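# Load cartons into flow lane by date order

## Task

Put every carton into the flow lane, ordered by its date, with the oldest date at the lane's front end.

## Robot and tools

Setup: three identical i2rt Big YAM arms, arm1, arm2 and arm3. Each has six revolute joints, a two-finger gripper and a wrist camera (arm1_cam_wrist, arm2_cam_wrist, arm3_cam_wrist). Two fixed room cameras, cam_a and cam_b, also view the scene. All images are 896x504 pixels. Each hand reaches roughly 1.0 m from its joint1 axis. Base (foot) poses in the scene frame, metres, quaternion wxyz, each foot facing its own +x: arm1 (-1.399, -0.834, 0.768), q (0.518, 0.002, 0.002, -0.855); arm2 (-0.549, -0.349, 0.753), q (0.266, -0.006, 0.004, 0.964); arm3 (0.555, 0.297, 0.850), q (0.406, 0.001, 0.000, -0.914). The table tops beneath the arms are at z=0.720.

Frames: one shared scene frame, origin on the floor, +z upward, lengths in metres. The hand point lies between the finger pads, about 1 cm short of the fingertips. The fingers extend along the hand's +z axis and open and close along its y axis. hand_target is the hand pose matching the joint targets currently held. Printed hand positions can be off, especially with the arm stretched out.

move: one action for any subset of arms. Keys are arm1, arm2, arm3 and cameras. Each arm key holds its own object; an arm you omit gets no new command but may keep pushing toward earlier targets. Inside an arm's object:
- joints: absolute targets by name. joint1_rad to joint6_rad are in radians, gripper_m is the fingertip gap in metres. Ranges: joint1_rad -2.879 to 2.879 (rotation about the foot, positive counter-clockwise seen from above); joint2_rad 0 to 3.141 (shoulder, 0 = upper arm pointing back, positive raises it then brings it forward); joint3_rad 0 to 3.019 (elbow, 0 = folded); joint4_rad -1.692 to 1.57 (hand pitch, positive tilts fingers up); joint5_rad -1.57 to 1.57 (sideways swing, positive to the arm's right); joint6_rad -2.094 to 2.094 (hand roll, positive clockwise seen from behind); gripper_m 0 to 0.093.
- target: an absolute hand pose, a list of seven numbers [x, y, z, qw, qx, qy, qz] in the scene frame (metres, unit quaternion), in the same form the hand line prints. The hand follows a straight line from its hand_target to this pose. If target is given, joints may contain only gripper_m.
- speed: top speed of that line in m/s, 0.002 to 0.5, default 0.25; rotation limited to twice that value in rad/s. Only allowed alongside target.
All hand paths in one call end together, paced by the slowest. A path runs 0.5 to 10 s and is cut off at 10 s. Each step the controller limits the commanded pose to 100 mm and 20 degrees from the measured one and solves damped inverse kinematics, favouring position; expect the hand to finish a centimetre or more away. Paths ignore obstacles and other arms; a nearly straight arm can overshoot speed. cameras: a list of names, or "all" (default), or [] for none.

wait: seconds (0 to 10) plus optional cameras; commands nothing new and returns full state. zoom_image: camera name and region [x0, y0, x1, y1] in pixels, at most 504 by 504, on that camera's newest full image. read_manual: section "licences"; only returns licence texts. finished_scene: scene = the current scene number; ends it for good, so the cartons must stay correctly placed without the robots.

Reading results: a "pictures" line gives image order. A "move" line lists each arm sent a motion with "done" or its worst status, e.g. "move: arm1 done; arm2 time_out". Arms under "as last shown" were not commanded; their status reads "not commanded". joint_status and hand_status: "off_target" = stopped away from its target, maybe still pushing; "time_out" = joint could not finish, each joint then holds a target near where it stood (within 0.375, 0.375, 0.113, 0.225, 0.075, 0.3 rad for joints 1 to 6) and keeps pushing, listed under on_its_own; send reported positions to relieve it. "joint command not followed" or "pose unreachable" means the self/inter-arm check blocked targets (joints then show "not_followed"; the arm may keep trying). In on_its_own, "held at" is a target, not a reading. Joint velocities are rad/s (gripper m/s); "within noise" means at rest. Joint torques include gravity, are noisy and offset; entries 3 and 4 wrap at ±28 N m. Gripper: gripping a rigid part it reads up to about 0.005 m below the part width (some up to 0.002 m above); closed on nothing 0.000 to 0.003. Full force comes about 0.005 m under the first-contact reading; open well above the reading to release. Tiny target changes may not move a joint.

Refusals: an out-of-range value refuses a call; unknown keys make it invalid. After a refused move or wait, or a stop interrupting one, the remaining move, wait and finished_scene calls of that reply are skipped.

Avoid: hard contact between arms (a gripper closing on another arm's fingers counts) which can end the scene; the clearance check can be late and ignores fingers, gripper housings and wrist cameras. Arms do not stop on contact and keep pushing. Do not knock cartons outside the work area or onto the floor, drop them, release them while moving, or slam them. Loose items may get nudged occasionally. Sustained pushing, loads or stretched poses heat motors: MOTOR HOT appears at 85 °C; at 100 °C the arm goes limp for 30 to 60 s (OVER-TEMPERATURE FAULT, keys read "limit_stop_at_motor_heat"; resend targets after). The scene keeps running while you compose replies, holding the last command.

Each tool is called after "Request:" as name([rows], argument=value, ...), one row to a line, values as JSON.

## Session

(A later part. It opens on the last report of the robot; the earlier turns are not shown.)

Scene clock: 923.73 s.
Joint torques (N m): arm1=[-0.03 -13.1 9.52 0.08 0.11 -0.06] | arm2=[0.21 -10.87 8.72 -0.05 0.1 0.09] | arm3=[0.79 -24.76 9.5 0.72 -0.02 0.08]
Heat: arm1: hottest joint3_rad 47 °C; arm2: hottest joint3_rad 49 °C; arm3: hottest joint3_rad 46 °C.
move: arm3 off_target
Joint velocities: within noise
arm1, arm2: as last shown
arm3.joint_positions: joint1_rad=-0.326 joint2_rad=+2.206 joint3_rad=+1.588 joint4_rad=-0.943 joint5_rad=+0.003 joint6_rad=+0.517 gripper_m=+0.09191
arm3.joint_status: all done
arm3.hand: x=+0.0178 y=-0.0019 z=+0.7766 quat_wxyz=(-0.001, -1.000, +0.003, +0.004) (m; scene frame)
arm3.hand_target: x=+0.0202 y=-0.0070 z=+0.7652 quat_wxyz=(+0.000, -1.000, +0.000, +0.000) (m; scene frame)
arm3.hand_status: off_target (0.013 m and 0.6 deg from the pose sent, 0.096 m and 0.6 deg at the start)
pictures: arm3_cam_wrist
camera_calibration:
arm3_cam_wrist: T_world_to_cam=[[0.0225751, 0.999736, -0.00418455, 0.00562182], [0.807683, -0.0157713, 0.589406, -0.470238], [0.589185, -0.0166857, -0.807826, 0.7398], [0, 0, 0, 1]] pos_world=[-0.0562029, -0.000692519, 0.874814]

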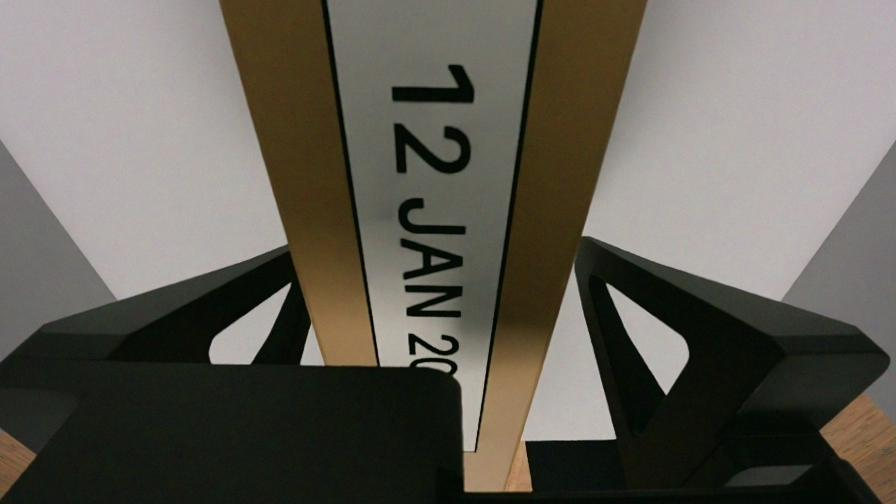

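Request:
move(arm3={"joints": {"gripper_m": 0.052}}, cameras=[])

Request:
move(arm3={"target": [0.30, 0.02, 1.0, 0, 1, 0, 0], "speed": 0.35}, cameras=[])

Request:
move(arm3={"target": [0.70, -0.338, 0.90, 0, 1, 0, 0], "speed": 0.4}, cameras=["arm3_cam_wrist"])

Request:
move(arm3={"target": [0.70, -0.333, 0.782, 0, 0.99966, 0, -0.02618], "speed": 0.15}, cameras=["arm3_cam_wrist"])

Scene clock: 927.30 s.
Joint torques (N m): arm1=[-0.03 -13.1 9.52 0.08 0.1 -0.06] | arm2=[0.21 -10.87 8.72 -0.05 0.1 0.09] | arm3=[0.85 -25.05 9.43 0.7 0.06 0.08]
Heat: arm1: hottest joint3_rad 47 °C; arm2: hottest joint3_rad 48 °C; arm3: hottest joint3_rad 45 °C.
move: arm3 off_target
Joint velocities: within noise
arm1, arm2: as last shown
arm3.joint_positions: joint1_rad=-0.326 joint2_rad=+2.206 joint3_rad=+1.588 joint4_rad=-0.942 joint5_rad=+0.002 joint6_rad=+0.517 gripper_m=+0.05821
arm3.joint_status: gripper_m off_target (ended at +0.05824, target +0.05200)
arm3.hand: x=+0.0179 y=-0.0025 z=+0.7766 quat_wxyz=(-0.002, -1.000, +0.003, +0.004) (m; scene frame)
arm3.hand_target: x=+0.0202 y=-0.0068 z=+0.7652 quat_wxyz=(+0.000, -1.000, +0.000, +0.000) (m; scene frame)
arm3.hand_status: not commanded
pictures: none
No camera images: "cameras" was empty.

Scene clock: 929.40 s.
Joint torques (N m): arm1=[-0.09 -13.16 9.52 0.08 0.1 -0.06] | arm2=[0.15 -10.87 8.75 -0.05 0.1 0.09] | arm3=[0.73 -14.1 11.1 0.02 0.22 0.11]
Heat: arm1: hottest joint3_rad 47 °C; arm2: hottest joint3_rad 48 °C; arm3: hottest joint3_rad 45 °C.
move: arm3 done
Joint velocities: within noise
arm1, arm2: as last shown
arm3.joint_positions: joint1_rad=-0.015 joint2_rad=+1.378 joint3_rad=+1.045 joint4_rad=-1.244 joint5_rad=-0.002 joint6_rad=+0.822 gripper_m=+0.05821
arm3.joint_status: not commanded
arm3.hand: x=+0.2985 y=+0.0228 z=+0.9939 quat_wxyz=(+0.002, -1.000, +0.000, -0.004) (m; scene frame)
arm3.hand_target: x=+0.3001 y=+0.0200 z=+1.0000 quat_wxyz=(+0.000, -1.000, +0.000, +0.000) (m; scene frame)
arm3.hand_status: done (0.007 m and 0.5 deg from the pose sent, 0.361 m and 0.6 deg at the start)
pictures: none
No camera images: "cameras" was empty.

Scene clock: 931.90 s.
Joint torques (N m): arm1=[-0.09 -13.16 9.55 0.08 0.1 -0.06] | arm2=[0.21 -10.87 8.73 -0.06 0.1 0.09] | arm3=[-0.62 -26.17 15.43 -0.17 0.25 0.15]
Heat: arm1: hottest joint3_rad 47 °C; arm2: hottest joint3_rad 48 °C; arm3: hottest joint3_rad 45 °C.
move: arm3 off_target
Joint velocities: within noise
arm1, arm2: as last shown
arm3.joint_positions: joint1_rad=+0.968 joint2_rad=+2.138 joint3_rad=+1.789 joint4_rad=-1.257 joint5_rad=-0.002 joint6_rad=+1.788 gripper_m=+0.05821
arm3.joint_status: not commanded
arm3.hand: x=+0.7010 y=-0.3182 z=+0.8875 quat_wxyz=(+0.017, -1.000, -0.008, +0.002) (m; scene frame)
arm3.hand_target: x=+0.6997 y=-0.3370 z=+0.9004 quat_wxyz=(-0.001, -1.000, +0.000, +0.000) (m; scene frame)
arm3.hand_status: off_target (0.023 m and 2.2 deg from the pose sent, 0.548 m and 0.5 deg at the start; pose on its path clipped on 16 of 75 steps)
pictures: arm3_cam_wrist
camera_calibration:
arm3_cam_wrist: T_world_to_cam=[[-0.000647622, 0.999487, 0.0320326, 0.29094], [0.80566, -0.0184539, 0.592091, -1.09431], [0.592378, 0.0261908, -0.805234, 0.43072], [0, 0, 0, 1]] pos_world=[0.626682, -0.322266, 0.985443]

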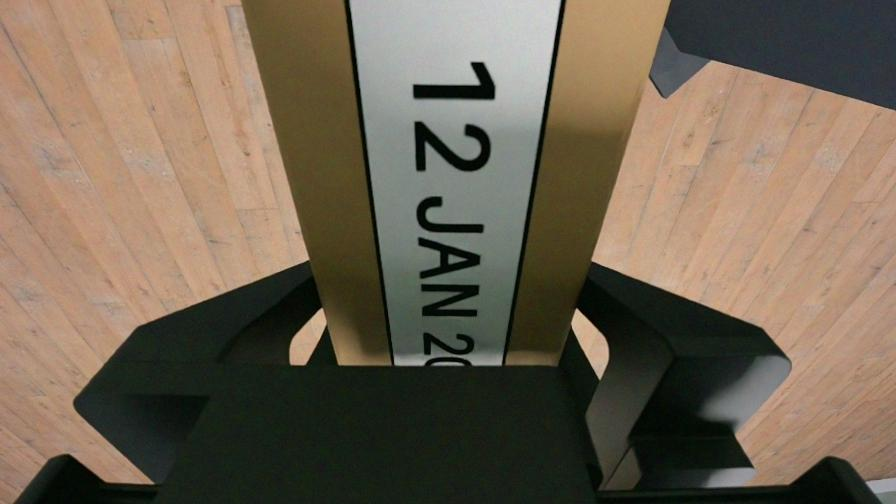

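Scene clock: 933.50 s.
Joint torques (N m): arm1=[-0.15 -13.16 9.52 0.08 0.1 -0.06] | arm2=[0.26 -10.87 8.7 -0.05 0.1 0.09] | arm3=[0.73 -27.93 9.96 0.43 0.31 0.14]
Heat: arm1: hottest joint3_rad 47 °C; arm2: hottest joint3_rad 48 °C; arm3: hottest joint3_rad 45 °C.
move: arm3 done
Joint velocities: within noise
arm1.joint_positions: joint1_rad=+1.010 joint2_rad=+1.403 joint3_rad=+1.396 joint4_rad=-1.390 joint5_rad=+0.000 joint6_rad=+0.309 gripper_m=+0.08995
arm1.joint_status: not commanded
arm1.hand: x=-1.1726 y=-1.2239 z=+1.0364 quat_wxyz=(-0.080, -0.623, -0.778, +0.028) (m; scene frame)
arm1.hand_target: x=-1.1774 y=-1.2249 z=+1.0387 quat_wxyz=(-0.078, -0.624, -0.777, +0.029) (m; scene frame)
arm1.hand_status: not commanded
arm2.joint_positions: joint1_rad=-1.666 joint2_rad=+1.476 joint3_rad=+1.260 joint4_rad=-1.323 joint5_rad=-0.015 joint6_rad=+0.930 gripper_m=+0.08995
arm2.joint_status: not commanded
arm2.hand: x=-0.2945 y=+0.0043 z=+0.9377 quat_wxyz=(-0.008, +0.003, -1.000, -0.011) (m; scene frame)
arm2.hand_target: x=-0.3000 y=+0.0000 z=+0.9301 quat_wxyz=(+0.000, +0.000, -1.000, +0.000) (m; scene frame)
arm2.hand_status: not commanded
arm3.joint_positions: joint1_rad=+0.968 joint2_rad=+2.284 joint3_rad=+1.741 joint4_rad=-1.056 joint5_rad=+0.048 joint6_rad=+1.804 gripper_m=+0.05821
arm3.joint_status: not commanded
arm3.hand: x=+0.6947 y=-0.3280 z=+0.7797 quat_wxyz=(+0.008, -1.000, -0.001, +0.026) (m; scene frame)
arm3.hand_target: x=+0.7000 y=-0.3330 z=+0.7821 quat_wxyz=(+0.000, -1.000, +0.000, +0.026) (m; scene frame)
arm3.hand_status: done (0.008 m and 1.0 deg from the pose sent, 0.107 m and 3.5 deg at the start)
pictures: arm3_cam_wrist
camera_calibration:
arm3_cam_wrist: T_world_to_cam=[[0.0145927, 0.999806, 0.0132644, 0.308411], [0.832814, -0.0194948, 0.553209, -1.01442], [0.55336, 0.00297396, -0.832937, 0.388941], [0, 0, 0, 1]] pos_world=[0.6251, -0.329284, 0.88106]

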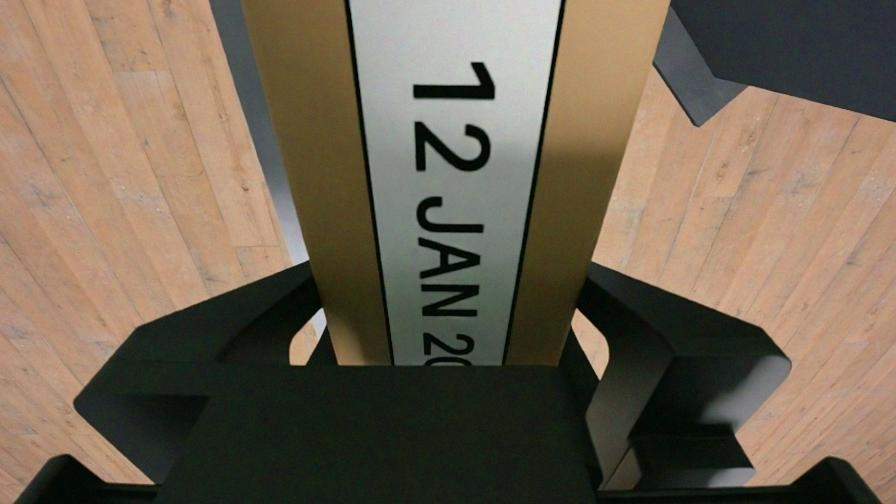

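Request:
move(arm3={"target": [0.70, -0.334, 0.760, 0, 0.99966, 0, -0.02618], "speed": 0.1}, cameras=["arm3_cam_wrist"])

Scene clock: 937.60 s.
Joint torques (N m): arm1=[0.09 -13.04 9.51 0.08 0.1 -0.06] | arm2=[0.26 -10.93 8.72 -0.03 0.09 0.09] | arm3=[0.79 -26.7 9.83 0.57 0.16 0.14]
Heat: arm1: hottest joint3_rad 47 °C; arm2: hottest joint3_rad 48 °C; arm3: hottest joint3_rad 45 °C.
move: arm3 done
Joint velocities: within noise
arm1, arm2: as last shown
arm3.joint_positions: joint1_rad=+0.968 joint2_rad=+2.305 joint3_rad=+1.741 joint4_rad=-1.021 joint5_rad=+0.053 joint6_rad=+1.805 gripper_m=+0.05821
arm3.joint_status: not commanded
arm3.hand: x=+0.6950 y=-0.3323 z=+0.7665 quat_wxyz=(+0.001, -1.000, +0.000, +0.026) (m; scene frame)
arm3.hand_target: x=+0.6999 y=-0.3339 z=+0.7601 quat_wxyz=(+0.000, -1.000, +0.000, +0.026) (m; scene frame)
arm3.hand_status: done (0.008 m and 0.1 deg from the pose sent, 0.021 m and 1.0 deg at the start)
pictures: arm3_cam_wrist
camera_calibration:
arm3_cam_wrist: T_world_to_cam=[[0.0152062, 0.999883, -0.00148402, 0.32372], [0.833282, -0.0118522, 0.552721, -1.00489], [0.552639, -0.00964142, -0.833365, 0.374442], [0, 0, 0, 1]] pos_world=[0.625501, -0.331982, 0.86795]

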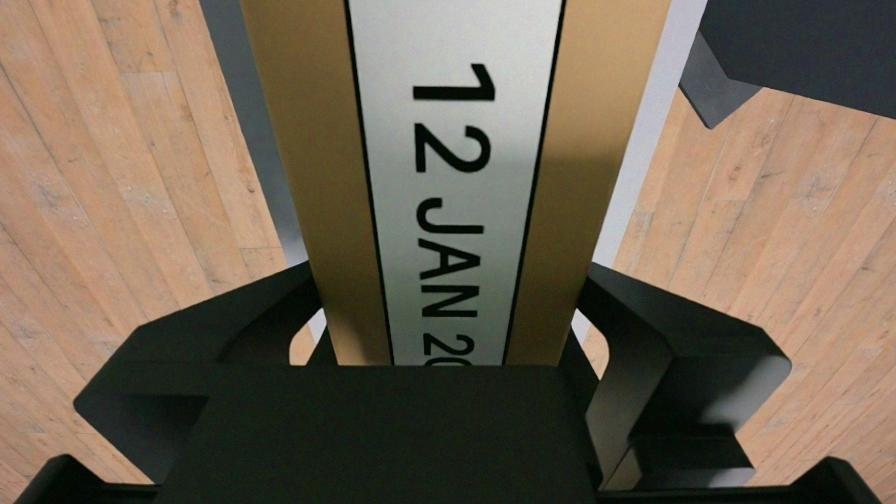

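Request:
move(arm3={"target": [0.70, -0.334, 0.753, 0, 0.99966, 0, -0.02618], "speed": 0.08}, cameras=[])

Request:
move(arm3={"joints": {"gripper_m": 0.08}}, cameras=["arm3_cam_wrist"])

Request:
wait(seconds=0.5, cameras=[])

Request:
move(arm3={"target": [0.69, -0.33, 0.92, 0, 1, 0, 0], "speed": 0.25}, cameras=["arm3_cam_wrist", "cam_b"])

Scene clock: 943.77 s.
Joint torques (N m): arm1=[-0.03 -13.16 9.51 0.09 0.1 -0.06] | arm2=[0.21 -10.87 8.7 -0.05 0.1 0.09] | arm3=[0.73 -26.05 9.62 0.66 0.16 0.09]
Heat: arm1: hottest joint3_rad 47 °C; arm2: hottest joint3_rad 48 °C; arm3: hottest joint3_rad 45 °C.
move: arm3 off_target
Joint velocities: within noise
arm1, arm2: as last shown
arm3.joint_positions: joint1_rad=+0.968 joint2_rad=+2.305 joint3_rad=+1.741 joint4_rad=-1.013 joint5_rad=+0.053 joint6_rad=+1.809 gripper_m=+0.05821
arm3.joint_status: not commanded
arm3.hand: x=+0.6955 y=-0.3342 z=+0.7665 quat_wxyz=(-0.003, -1.000, +0.002, +0.025) (m; scene frame)
arm3.hand_target: x=+0.6998 y=-0.3337 z=+0.7533 quat_wxyz=(+0.000, -1.000, +0.000, +0.026) (m; scene frame)
arm3.hand_status: off_target (0.014 m and 0.4 deg from the pose sent, 0.014 m and 0.1 deg at the start)
pictures: none
No camera images: "cameras" was empty.

Scene clock: 944.37 s.
Joint torques (N m): arm1=[-0.09 -13.1 9.54 0.08 0.1 -0.06] | arm2=[0.15 -10.87 8.72 -0.05 0.1 0.09] | arm3=[0.5 -26.23 9.88 0.87 0.16 0.08]
Heat: arm1: hottest joint3_rad 47 °C; arm2: hottest joint3_rad 48 °C; arm3: hottest joint3_rad 45 °C.
move: arm3 done
Joint velocities: within noise
arm1, arm2: as last shown
arm3.joint_positions: joint1_rad=+0.970 joint2_rad=+2.305 joint3_rad=+1.737 joint4_rad=-1.018 joint5_rad=+0.052 joint6_rad=+1.809 gripper_m=+0.07798
arm3.joint_status: all done
arm3.hand: x=+0.6961 y=-0.3311 z=+0.7654 quat_wxyz=(+0.001, -1.000, +0.001, +0.026) (m; scene frame)
arm3.hand_target: x=+0.6999 y=-0.3337 z=+0.7533 quat_wxyz=(+0.000, -1.000, +0.000, +0.026) (m; scene frame)
arm3.hand_status: not commanded
pictures: arm3_cam_wrist
camera_calibration:
arm3_cam_wrist: T_world_to_cam=[[0.0179371, 0.999839, -0.000548425, 0.319871], [0.83317, -0.0146438, 0.552824, -1.00604], [0.552727, -0.010373, -0.833298, 0.37263], [0, 0, 0, 1]] pos_world=[0.626502, -0.330687, 0.86685]

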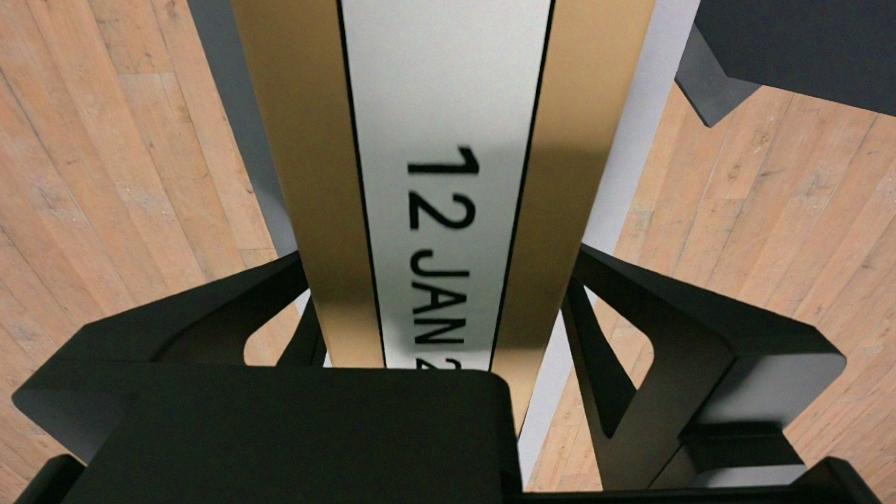

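Scene clock: 944.87 s.
Joint torques (N m): arm1=[-0.03 -13.16 9.51 0.09 0.1 -0.06] | arm2=[0.21 -10.93 8.73 -0.05 0.1 0.09] | arm3=[0.62 -26.05 9.92 0.84 0.17 0.08]
Heat: arm1: hottest joint3_rad 47 °C; arm2: hottest joint3_rad 48 °C; arm3: hottest joint3_rad 45 °C.
Joint velocities: within noise
arm1.joint_positions: joint1_rad=+1.010 joint2_rad=+1.403 joint3_rad=+1.396 joint4_rad=-1.390 joint5_rad=+0.000 joint6_rad=+0.309 gripper_m=+0.08995
arm1.joint_status: not commanded
arm1.hand: x=-1.1726 y=-1.2239 z=+1.0364 quat_wxyz=(-0.080, -0.623, -0.778, +0.028) (m; scene frame)
arm1.hand_target: x=-1.1774 y=-1.2249 z=+1.0387 quat_wxyz=(-0.078, -0.624, -0.777, +0.029) (m; scene frame)
arm1.hand_status: not commanded
arm2.joint_positions: joint1_rad=-1.666 joint2_rad=+1.476 joint3_rad=+1.260 joint4_rad=-1.323 joint5_rad=-0.015 joint6_rad=+0.930 gripper_m=+0.08995
arm2.joint_status: not commanded
arm2.hand: x=-0.2945 y=+0.0043 z=+0.9377 quat_wxyz=(-0.008, +0.003, -1.000, -0.011) (m; scene frame)
arm2.hand_target: x=-0.3000 y=+0.0000 z=+0.9301 quat_wxyz=(+0.000, +0.000, -1.000, +0.000) (m; scene frame)
arm2.hand_status: not commanded
arm3.joint_positions: joint1_rad=+0.970 joint2_rad=+2.305 joint3_rad=+1.737 joint4_rad=-1.018 joint5_rad=+0.052 joint6_rad=+1.809 gripper_m=+0.07798
arm3.joint_status: all done
arm3.hand: x=+0.6961 y=-0.3311 z=+0.7654 quat_wxyz=(+0.001, -1.000, +0.001, +0.026) (m; scene frame)
arm3.hand_target: x=+0.6999 y=-0.3337 z=+0.7533 quat_wxyz=(+0.000, -1.000, +0.000, +0.026) (m; scene frame)
arm3.hand_status: not commanded
wait: 0.50 s; at rest by 0.27 s
pictures: none
No camera images: "cameras" was empty.

Scene clock: 946.40 s.
Joint torques (N m): arm1=[-0.15 -13.1 9.52 0.09 0.1 -0.06] | arm2=[0.21 -10.87 8.73 -0.06 0.1 0.09] | arm3=[-0.73 -24.53 13.05 -0.08 0 -0.03]
Heat: arm1: hottest joint3_rad 47 °C; arm2: hottest joint3_rad 48 °C; arm3: hottest joint3_rad 45 °C.
move: arm3 off_target
Joint velocities: within noise
arm1, arm2: as last shown
arm3.joint_positions: joint1_rad=+0.959 joint2_rad=+2.080 joint3_rad=+1.801 joint4_rad=-1.283 joint5_rad=+0.005 joint6_rad=+1.793 gripper_m=+0.07994
arm3.joint_status: not commanded
arm3.hand: x=+0.6945 y=-0.3221 z=+0.9272 quat_wxyz=(-0.005, -1.000, -0.001, +0.000) (m; scene frame)
arm3.hand_target: x=+0.6899 y=-0.3296 z=+0.9200 quat_wxyz=(+0.000, -1.000, +0.000, +0.000) (m; scene frame)
arm3.hand_status: off_target (0.012 m and 0.6 deg from the pose sent, 0.155 m and 3.0 deg at the start; pose on its path clipped on 7 of 46 steps)
pictures: arm3_cam_wrist, cam_b
camera_calibration:
arm3_cam_wrist: T_world_to_cam=[[0.0138401, 0.99983, -0.0122114, 0.324661], [0.803614, -0.00385529, 0.595138, -1.10928], [0.594989, -0.0180501, -0.803531, 0.448996], [0, 0, 0, 1]] pos_world=[0.61979, -0.320778, 1.02492]

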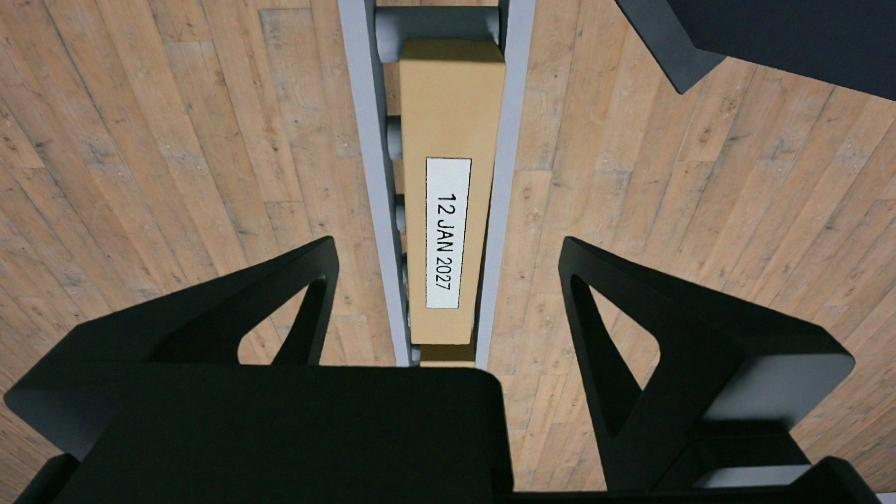

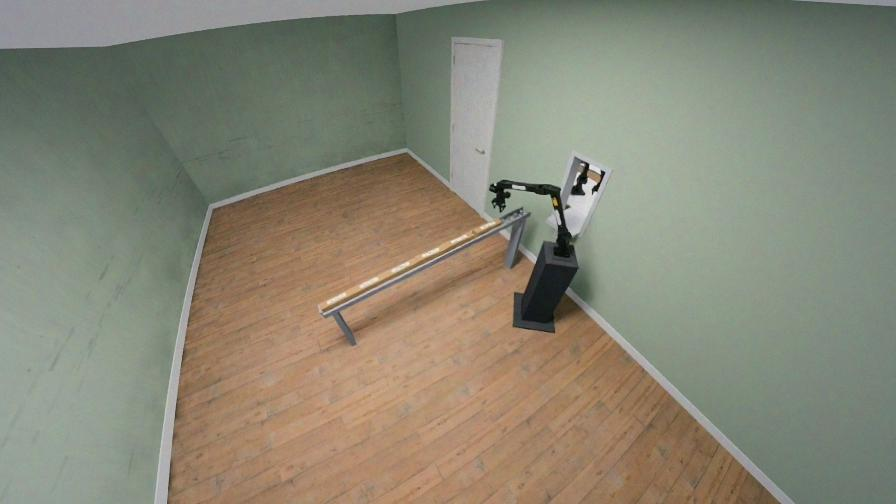

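Request:
move(arm1={"joints": {"joint1_rad": -2.37, "joint2_rad": 1.794, "joint3_rad": 1.648, "joint4_rad": -1.424, "joint5_rad": 0, "joint6_rad": 0.0, "gripper_m": 0.092}}, arm3={"target": [0.30, 0.02, 1.0, 0, 1, 0, 0], "speed": 0.45}, cameras=["arm1_cam_wrist"])

Request:
move(arm1={"joints": {"joint1_rad": 2.407, "joint2_rad": 1.982, "joint3_rad": 1.923, "joint4_rad": -1.512, "joint5_rad": 0, "joint6_rad": -0.431}}, cameras=["arm1_cam_wrist", "cam_a"])

Scene clock: 999.97 s.
Joint torques (N m): arm1=[1.14 -20.42 9.74 -0.18 0.02 -0.05] | arm2=[0.21 -10.87 8.7 -0.06 0.1 0.09] | arm3=[-0.5 -12.81 12.1 0.05 -0.01 -0.03]
Heat: arm1: hottest joint3_rad 47 °C; arm2: hottest joint3_rad 48 °C; arm3: hottest joint3_rad 46 °C.
move: arm1 done; arm3 done
Joint velocities: within noise
arm1.joint_positions: joint1_rad=-2.374 joint2_rad=+1.812 joint3_rad=+1.635 joint4_rad=-1.415 joint5_rad=+0.001 joint6_rad=+0.008 gripper_m=+0.09195
arm1.joint_status: all done
arm1.hand: x=-1.5535 y=-0.3082 z=+0.9388 quat_wxyz=(-0.003, -0.798, +0.602, -0.008) (m; scene frame)
arm1.hand_target: x=-1.5561 y=-0.3080 z=+0.9535 quat_wxyz=(+0.003, -0.802, +0.597, +0.001) (m; scene frame)
arm1.hand_status: not commanded
arm2: as last shown
arm3.joint_positions: joint1_rad=+0.003 joint2_rad=+1.365 joint3_rad=+1.035 joint4_rad=-1.244 joint5_rad=+0.005 joint6_rad=+0.839 gripper_m=+0.07994
arm3.joint_status: not commanded
arm3.hand: x=+0.3051 y=+0.0220 z=+0.9951 quat_wxyz=(+0.003, -1.000, +0.000, +0.000) (m; scene frame)
arm3.hand_target: x=+0.3000 y=+0.0201 z=+0.9999 quat_wxyz=(+0.000, -1.000, +0.000, +0.000) (m; scene frame)
arm3.hand_status: done (0.007 m and 0.3 deg from the pose sent, 0.527 m and 0.6 deg at the start)
pictures: arm1_cam_wrist
camera_calibration:
arm1_cam_wrist: T_world_to_cam=[[0.960199, 0.278616, -0.0197813, 1.59938], [0.226221, -0.734179, 0.64016, -0.478017], [0.163836, -0.619156, -0.767987, 0.908142], [0, 0, 0, 1]] pos_world=[-1.57637, -0.234284, 1.03509]

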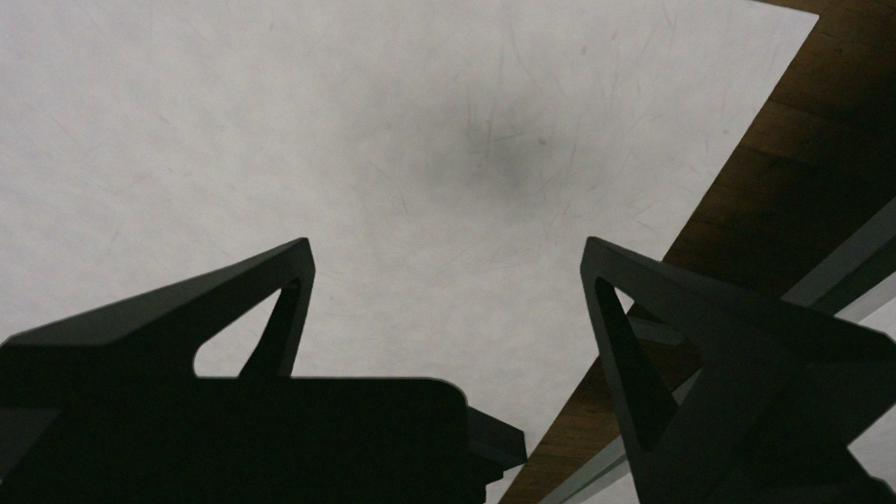

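Scene clock: 1003.10 s.
Joint torques (N m): arm1=[0.15 -23.82 9.33 -0.2 0.08 -0.05] | arm2=[0.21 -10.87 8.72 -0.05 0.1 0.09] | arm3=[-0.5 -12.75 12 0.05 0 -0.02]
Heat: arm1: hottest joint3_rad 46 °C; arm2: hottest joint3_rad 48 °C; arm3: hottest joint3_rad 46 °C.
move: arm1 done
Joint velocities: within noise
arm1.joint_positions: joint1_rad=+2.416 joint2_rad=+2.004 joint3_rad=+1.916 joint4_rad=-1.502 joint5_rad=-0.002 joint6_rad=-0.424 gripper_m=+0.09205
arm1.joint_status: all done
arm1.hand: x=-0.8213 y=-0.6147 z=+0.9366 quat_wxyz=(+0.007, +0.384, -0.923, -0.003) (m; scene frame)
arm1.hand_target: x=-0.8205 y=-0.6210 z=+0.9521 quat_wxyz=(-0.002, +0.383, -0.924, -0.002) (m; scene frame)
arm1.hand_status: not commanded
arm2, arm3: as last shown
arm3.hand_target: x=+0.3000 y=+0.0200 z=+0.9999 quat_wxyz=(+0.000, -1.000, +0.000, +0.000) (m; scene frame)
pictures: arm1_cam_wrist, cam_a
camera_calibration:
arm1_cam_wrist: T_world_to_cam=[[0.711114, -0.702143, -0.0362335, 0.189694], [-0.525999, -0.5655, 0.635244, -1.37689], [-0.466522, -0.432672, -0.771461, 0.196987], [0, 0, 0, 1]] pos_world=[-0.767235, -0.560206, 1.0335]

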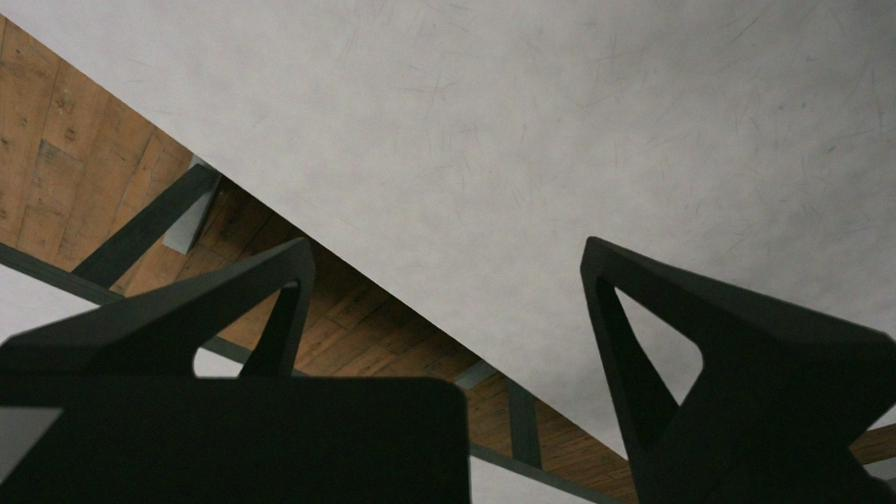

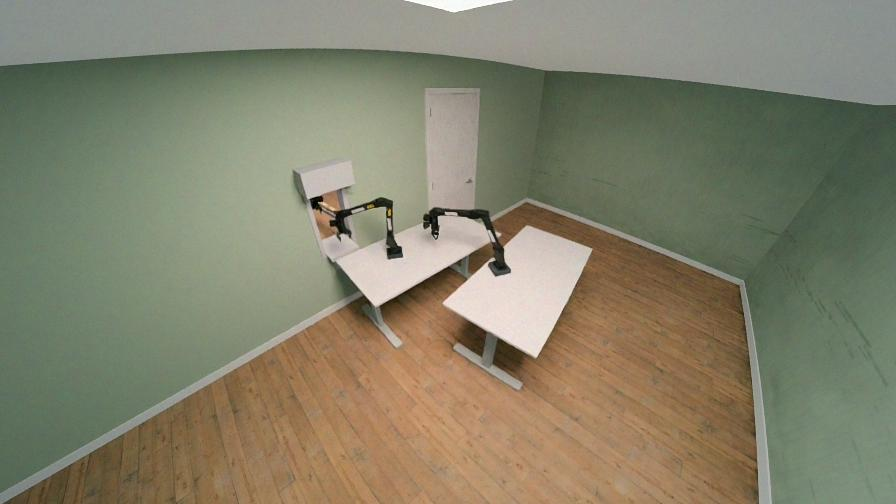

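Request:
move(arm1={"joints": {"joint1_rad": 1.0, "joint2_rad": 1.4, "joint3_rad": 1.4, "joint4_rad": -1.4, "joint5_rad": 0, "joint6_rad": 0.0}}, cameras=[])

Request:
move(arm2={"joints": {"joint1_rad": 1.325, "joint2_rad": 1.357, "joint3_rad": 1.166, "joint4_rad": -1.381, "joint5_rad": 0, "joint6_rad": 0}}, cameras=["arm2_cam_wrist"])

Request:
move(arm2={"joints": {"joint1_rad": 2.262, "joint2_rad": 1.016, "joint3_rad": 1.208, "joint4_rad": -1.239, "joint5_rad": 0, "joint6_rad": 0}}, arm1={"joints": {"joint1_rad": -2.37, "joint2_rad": 1.168, "joint3_rad": 1.273, "joint4_rad": -1.152, "joint5_rad": 0, "joint6_rad": 0}}, cameras=["arm2_cam_wrist", "arm1_cam_wrist"])

Scene clock: 1012.90 s.
Joint torques (N m): arm1=[0.03 -12.86 9.55 0.58 0.01 0.11] | arm2=[0.15 -10.87 8.72 -0.05 0.1 0.09] | arm3=[-0.56 -12.92 12.1 0.01 -0.02 -0.01]
Heat: arm1: hottest joint3_rad 46 °C; arm2: hottest joint3_rad 47 °C; arm3: hottest joint3_rad 47 °C.
move: arm1 done
Joint velocities: within noise
arm1.joint_positions: joint1_rad=+1.009 joint2_rad=+1.400 joint3_rad=+1.395 joint4_rad=-1.406 joint5_rad=+0.001 joint6_rad=-0.008 gripper_m=+0.09207
arm1.joint_status: all done
arm1.hand: x=-1.1753 y=-1.2207 z=+1.0367 quat_wxyz=(-0.069, -0.493, -0.866, +0.038) (m; scene frame)
arm1.hand_target: x=-1.1775 y=-1.2247 z=+1.0389 quat_wxyz=(-0.073, -0.500, -0.862, +0.040) (m; scene frame)
arm1.hand_status: not commanded
arm2: as last shown
arm3.joint_positions: joint1_rad=+0.003 joint2_rad=+1.365 joint3_rad=+1.035 joint4_rad=-1.245 joint5_rad=+0.005 joint6_rad=+0.839 gripper_m=+0.07994
arm3.joint_status: not commanded
arm3.hand: x=+0.3052 y=+0.0221 z=+0.9951 quat_wxyz=(+0.003, -1.000, +0.000, -0.001) (m; scene frame)
arm3.hand_target: x=+0.3001 y=+0.0201 z=+0.9999 quat_wxyz=(+0.000, -1.000, +0.000, +0.000) (m; scene frame)
arm3.hand_status: not commanded
pictures: none
No camera images: "cameras" was empty.

Scene clock: 1015.33 s.
Joint torques (N m): arm1=[0.09 -12.92 9.52 0.59 0.02 0.12] | arm2=[0.44 -9.76 8.87 -0.05 0 -0.11] | arm3=[-0.44 -12.81 12.07 0.06 0 -0.02]
Heat: arm1: hottest joint3_rad 46 °C; arm2: hottest joint3_rad 48 °C; arm3: hottest joint3_rad 47 °C.
move: arm2 done
Joint velocities: within noise
arm1, arm3: as last shown
arm2.joint_positions: joint1_rad=+1.319 joint2_rad=+1.362 joint3_rad=+1.181 joint4_rad=-1.372 joint5_rad=-0.001 joint6_rad=+0.009 gripper_m=+0.09001
arm2.joint_status: all done
arm2.hand: x=-0.8280 y=-0.6205 z=+0.9538 quat_wxyz=(+0.011, +0.927, +0.375, -0.006) (m; scene frame)
arm2.hand_target: x=-0.8213 y=-0.6171 z=+0.9503 quat_wxyz=(+0.007, +0.924, +0.383, +0.003) (m; scene frame)
arm2.hand_status: not commanded
pictures: arm2_cam_wrist
camera_calibration:
arm2_cam_wrist: T_world_to_cam=[[-0.69928, 0.714842, -0.00284584, -0.134742], [0.595836, 0.585054, 0.550174, 0.339598], [0.394952, 0.38303, -0.835045, 1.48408], [0, 0, 0, 1]] pos_world=[-0.882706, -0.670809, 1.05205]

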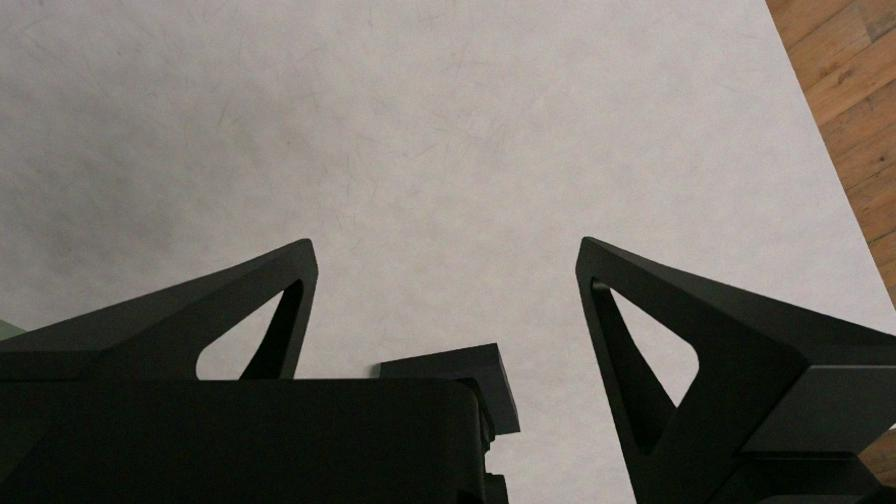

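Scene clock: 1017.90 s.
Joint torques (N m): arm1=[-0.26 -10.34 10.15 0.98 0.02 0.11] | arm2=[0.56 -3.96 13.04 1.73 -0.01 -0.11] | arm3=[-0.38 -12.63 12.04 0.02 0 -0.01]
Heat: arm1: hottest joint3_rad 46 °C; arm2: hottest joint3_rad 49 °C; arm3: hottest joint3_rad 48 °C.
move: arm1 done; arm2 done
Joint velocities: within noise
arm1.joint_positions: joint1_rad=-2.357 joint2_rad=+1.180 joint3_rad=+1.268 joint4_rad=-1.153 joint5_rad=+0.001 joint6_rad=-0.007 gripper_m=+0.09209
arm1.joint_status: all done
arm1.hand: x=-1.5304 y=-0.4157 z=+1.0947 quat_wxyz=(+0.152, -0.782, +0.570, +0.202) (m; scene frame)
arm1.hand_target: x=-1.5245 y=-0.4152 z=+1.1022 quat_wxyz=(+0.157, -0.774, +0.576, +0.208) (m; scene frame)
arm1.hand_status: not commanded
arm2.joint_positions: joint1_rad=+2.253 joint2_rad=+1.010 joint3_rad=+1.181 joint4_rad=-1.250 joint5_rad=+0.000 joint6_rad=+0.009 gripper_m=+0.09001
arm2.joint_status: all done
arm2.hand: x=-0.4996 y=-0.7118 z=+1.0933 quat_wxyz=(+0.192, +0.638, +0.728, -0.160) (m; scene frame)
arm2.hand_target: x=-0.4953 y=-0.7187 z=+1.1061 quat_wxyz=(+0.203, +0.629, +0.731, -0.170) (m; scene frame)
arm2.hand_status: not commanded
arm3.joint_positions: joint1_rad=+0.003 joint2_rad=+1.365 joint3_rad=+1.035 joint4_rad=-1.244 joint5_rad=+0.005 joint6_rad=+0.839 gripper_m=+0.07994
arm3.joint_status: not commanded
arm3.hand: x=+0.3051 y=+0.0220 z=+0.9951 quat_wxyz=(+0.003, -1.000, +0.000, +0.000) (m; scene frame)
arm3.hand_target: x=+0.3000 y=+0.0200 z=+0.9999 quat_wxyz=(+0.000, -1.000, +0.000, +0.000) (m; scene frame)
arm3.hand_status: not commanded
pictures: arm1_cam_wrist, arm2_cam_wrist
camera_calibration:
arm1_cam_wrist: T_world_to_cam=[[0.947562, 0.319359, -0.011682, 1.5989], [0.31678, -0.93383, 0.166171, -0.0875301], [0.0421595, -0.161158, -0.986028, 1.20044], [0, 0, 0, 1]] pos_world=[-1.53794, -0.398903, 1.21689]
arm2_cam_wrist: T_world_to_cam=[[-0.991242, -0.132047, 0.00140737, -0.592654], [-0.131301, 0.986668, 0.0961544, 0.539595], [-0.0140855, 0.0951275, -0.995365, 1.27177], [0, 0, 0, 1]] pos_world=[-0.498701, -0.73164, 1.21483]

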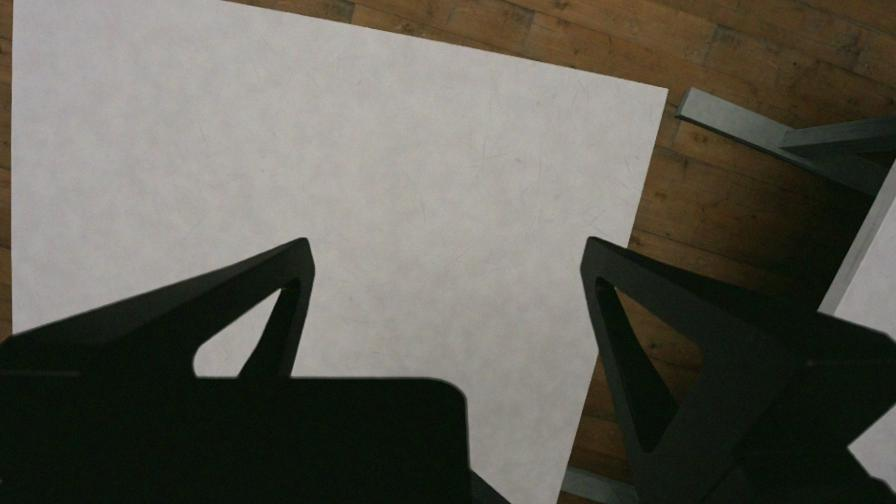

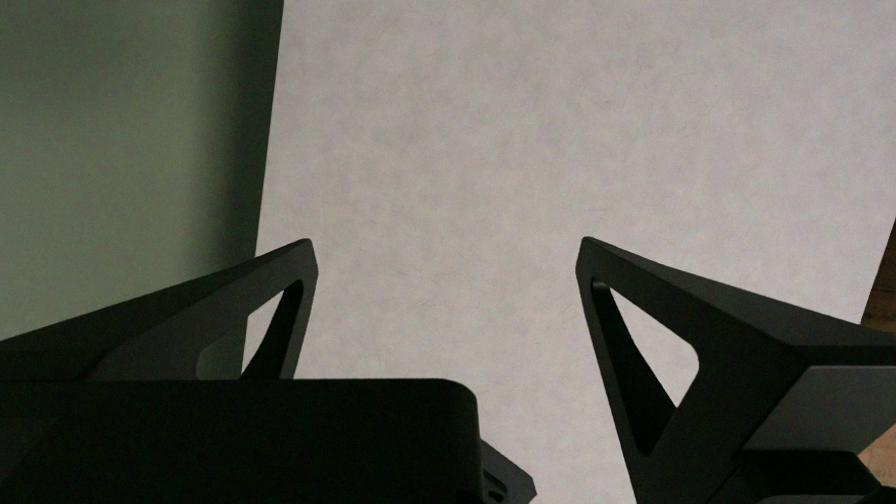

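Request:
move(arm2={"target": [-0.48, -0.80, 0.95, 0, 0.5262, 0.8503, 0], "speed": 0.4}, arm1={"target": [-1.55, -0.31, 0.95, 0, -0.7986, 0.6018, 0], "speed": 0.4}, arm3={"target": [0.695, -0.333, 0.93, 0, 1, 0, 0], "speed": 0.45}, cameras=["arm3_cam_wrist"])

Scene clock: 1055.33 s.
Joint torques (N m): arm1=[-0.44 -18.32 12.56 -0.2 -0.01 0.11] | arm2=[0.73 -11.22 14.15 -0.16 0.02 -0.13] | arm3=[-0.67 -24.23 14.74 -0.01 0.21 0.16]
Heat: arm1: hottest joint3_rad 47 °C; arm2: hottest joint3_rad 56 °C; arm3: hottest joint3_rad 49 °C.
move: arm1 off_target; arm2 off_target; arm3 off_target
Joint velocities: within noise
arm1.joint_positions: joint1_rad=-2.363 joint2_rad=+1.786 joint3_rad=+1.577 joint4_rad=-1.407 joint5_rad=-0.002 joint6_rad=-0.007 gripper_m=+0.09209
arm1.joint_status: not commanded
arm1.hand: x=-1.5543 y=-0.3266 z=+0.9308 quat_wxyz=(-0.012, -0.806, +0.592, -0.017) (m; scene frame)
arm1.hand_target: x=-1.5497 y=-0.3109 z=+0.9502 quat_wxyz=(+0.000, -0.799, +0.602, +0.000) (m; scene frame)
arm1.hand_status: off_target (0.026 m and 2.7 deg from the pose sent, 0.180 m and 29.3 deg at the start)
arm2.joint_positions: joint1_rad=+2.257 joint2_rad=+1.550 joint3_rad=+1.312 joint4_rad=-1.382 joint5_rad=+0.006 joint6_rad=-0.293 gripper_m=+0.09002
arm2.joint_status: not commanded
arm2.hand: x=-0.4874 y=-0.7833 z=+0.9337 quat_wxyz=(-0.011, +0.536, +0.844, +0.014) (m; scene frame)
arm2.hand_target: x=-0.4801 y=-0.7990 z=+0.9500 quat_wxyz=(+0.000, +0.526, +0.850, +0.000) (m; scene frame)
arm2.hand_status: off_target (0.024 m and 2.5 deg from the pose sent, 0.169 m and 34.5 deg at the start)
arm3.joint_positions: joint1_rad=+0.962 joint2_rad=+2.080 joint3_rad=+1.815 joint4_rad=-1.311 joint5_rad=-0.001 joint6_rad=+1.783 gripper_m=+0.07994
arm3.joint_status: not commanded
arm3.hand: x=+0.6970 y=-0.3192 z=+0.9322 quat_wxyz=(+0.003, -1.000, -0.008, -0.001) (m; scene frame)
arm3.hand_target: x=+0.6947 y=-0.3324 z=+0.9301 quat_wxyz=(-0.001, -1.000, +0.000, +0.000) (m; scene frame)
arm3.hand_status: off_target (0.014 m and 1.0 deg from the pose sent, 0.531 m and 0.3 deg at the start; pose on its path clipped on 20 of 71 steps)
pictures: arm3_cam_wrist
camera_calibration:
arm3_cam_wrist: T_world_to_cam=[[0.000104938, 0.999994, 0.00353029, 0.316758], [0.802343, -0.00219129, 0.596859, -1.11449], [0.596863, 0.00276987, -0.802338, 0.455865], [0, 0, 0, 1]] pos_world=[0.622081, -0.320461, 1.02983]

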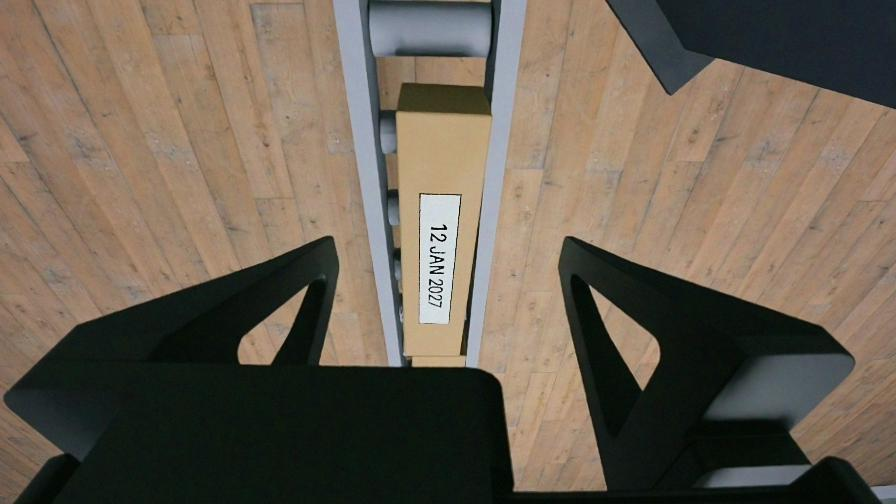

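Request:
finished_scene(scene=1)

The scene is finished: the task was done.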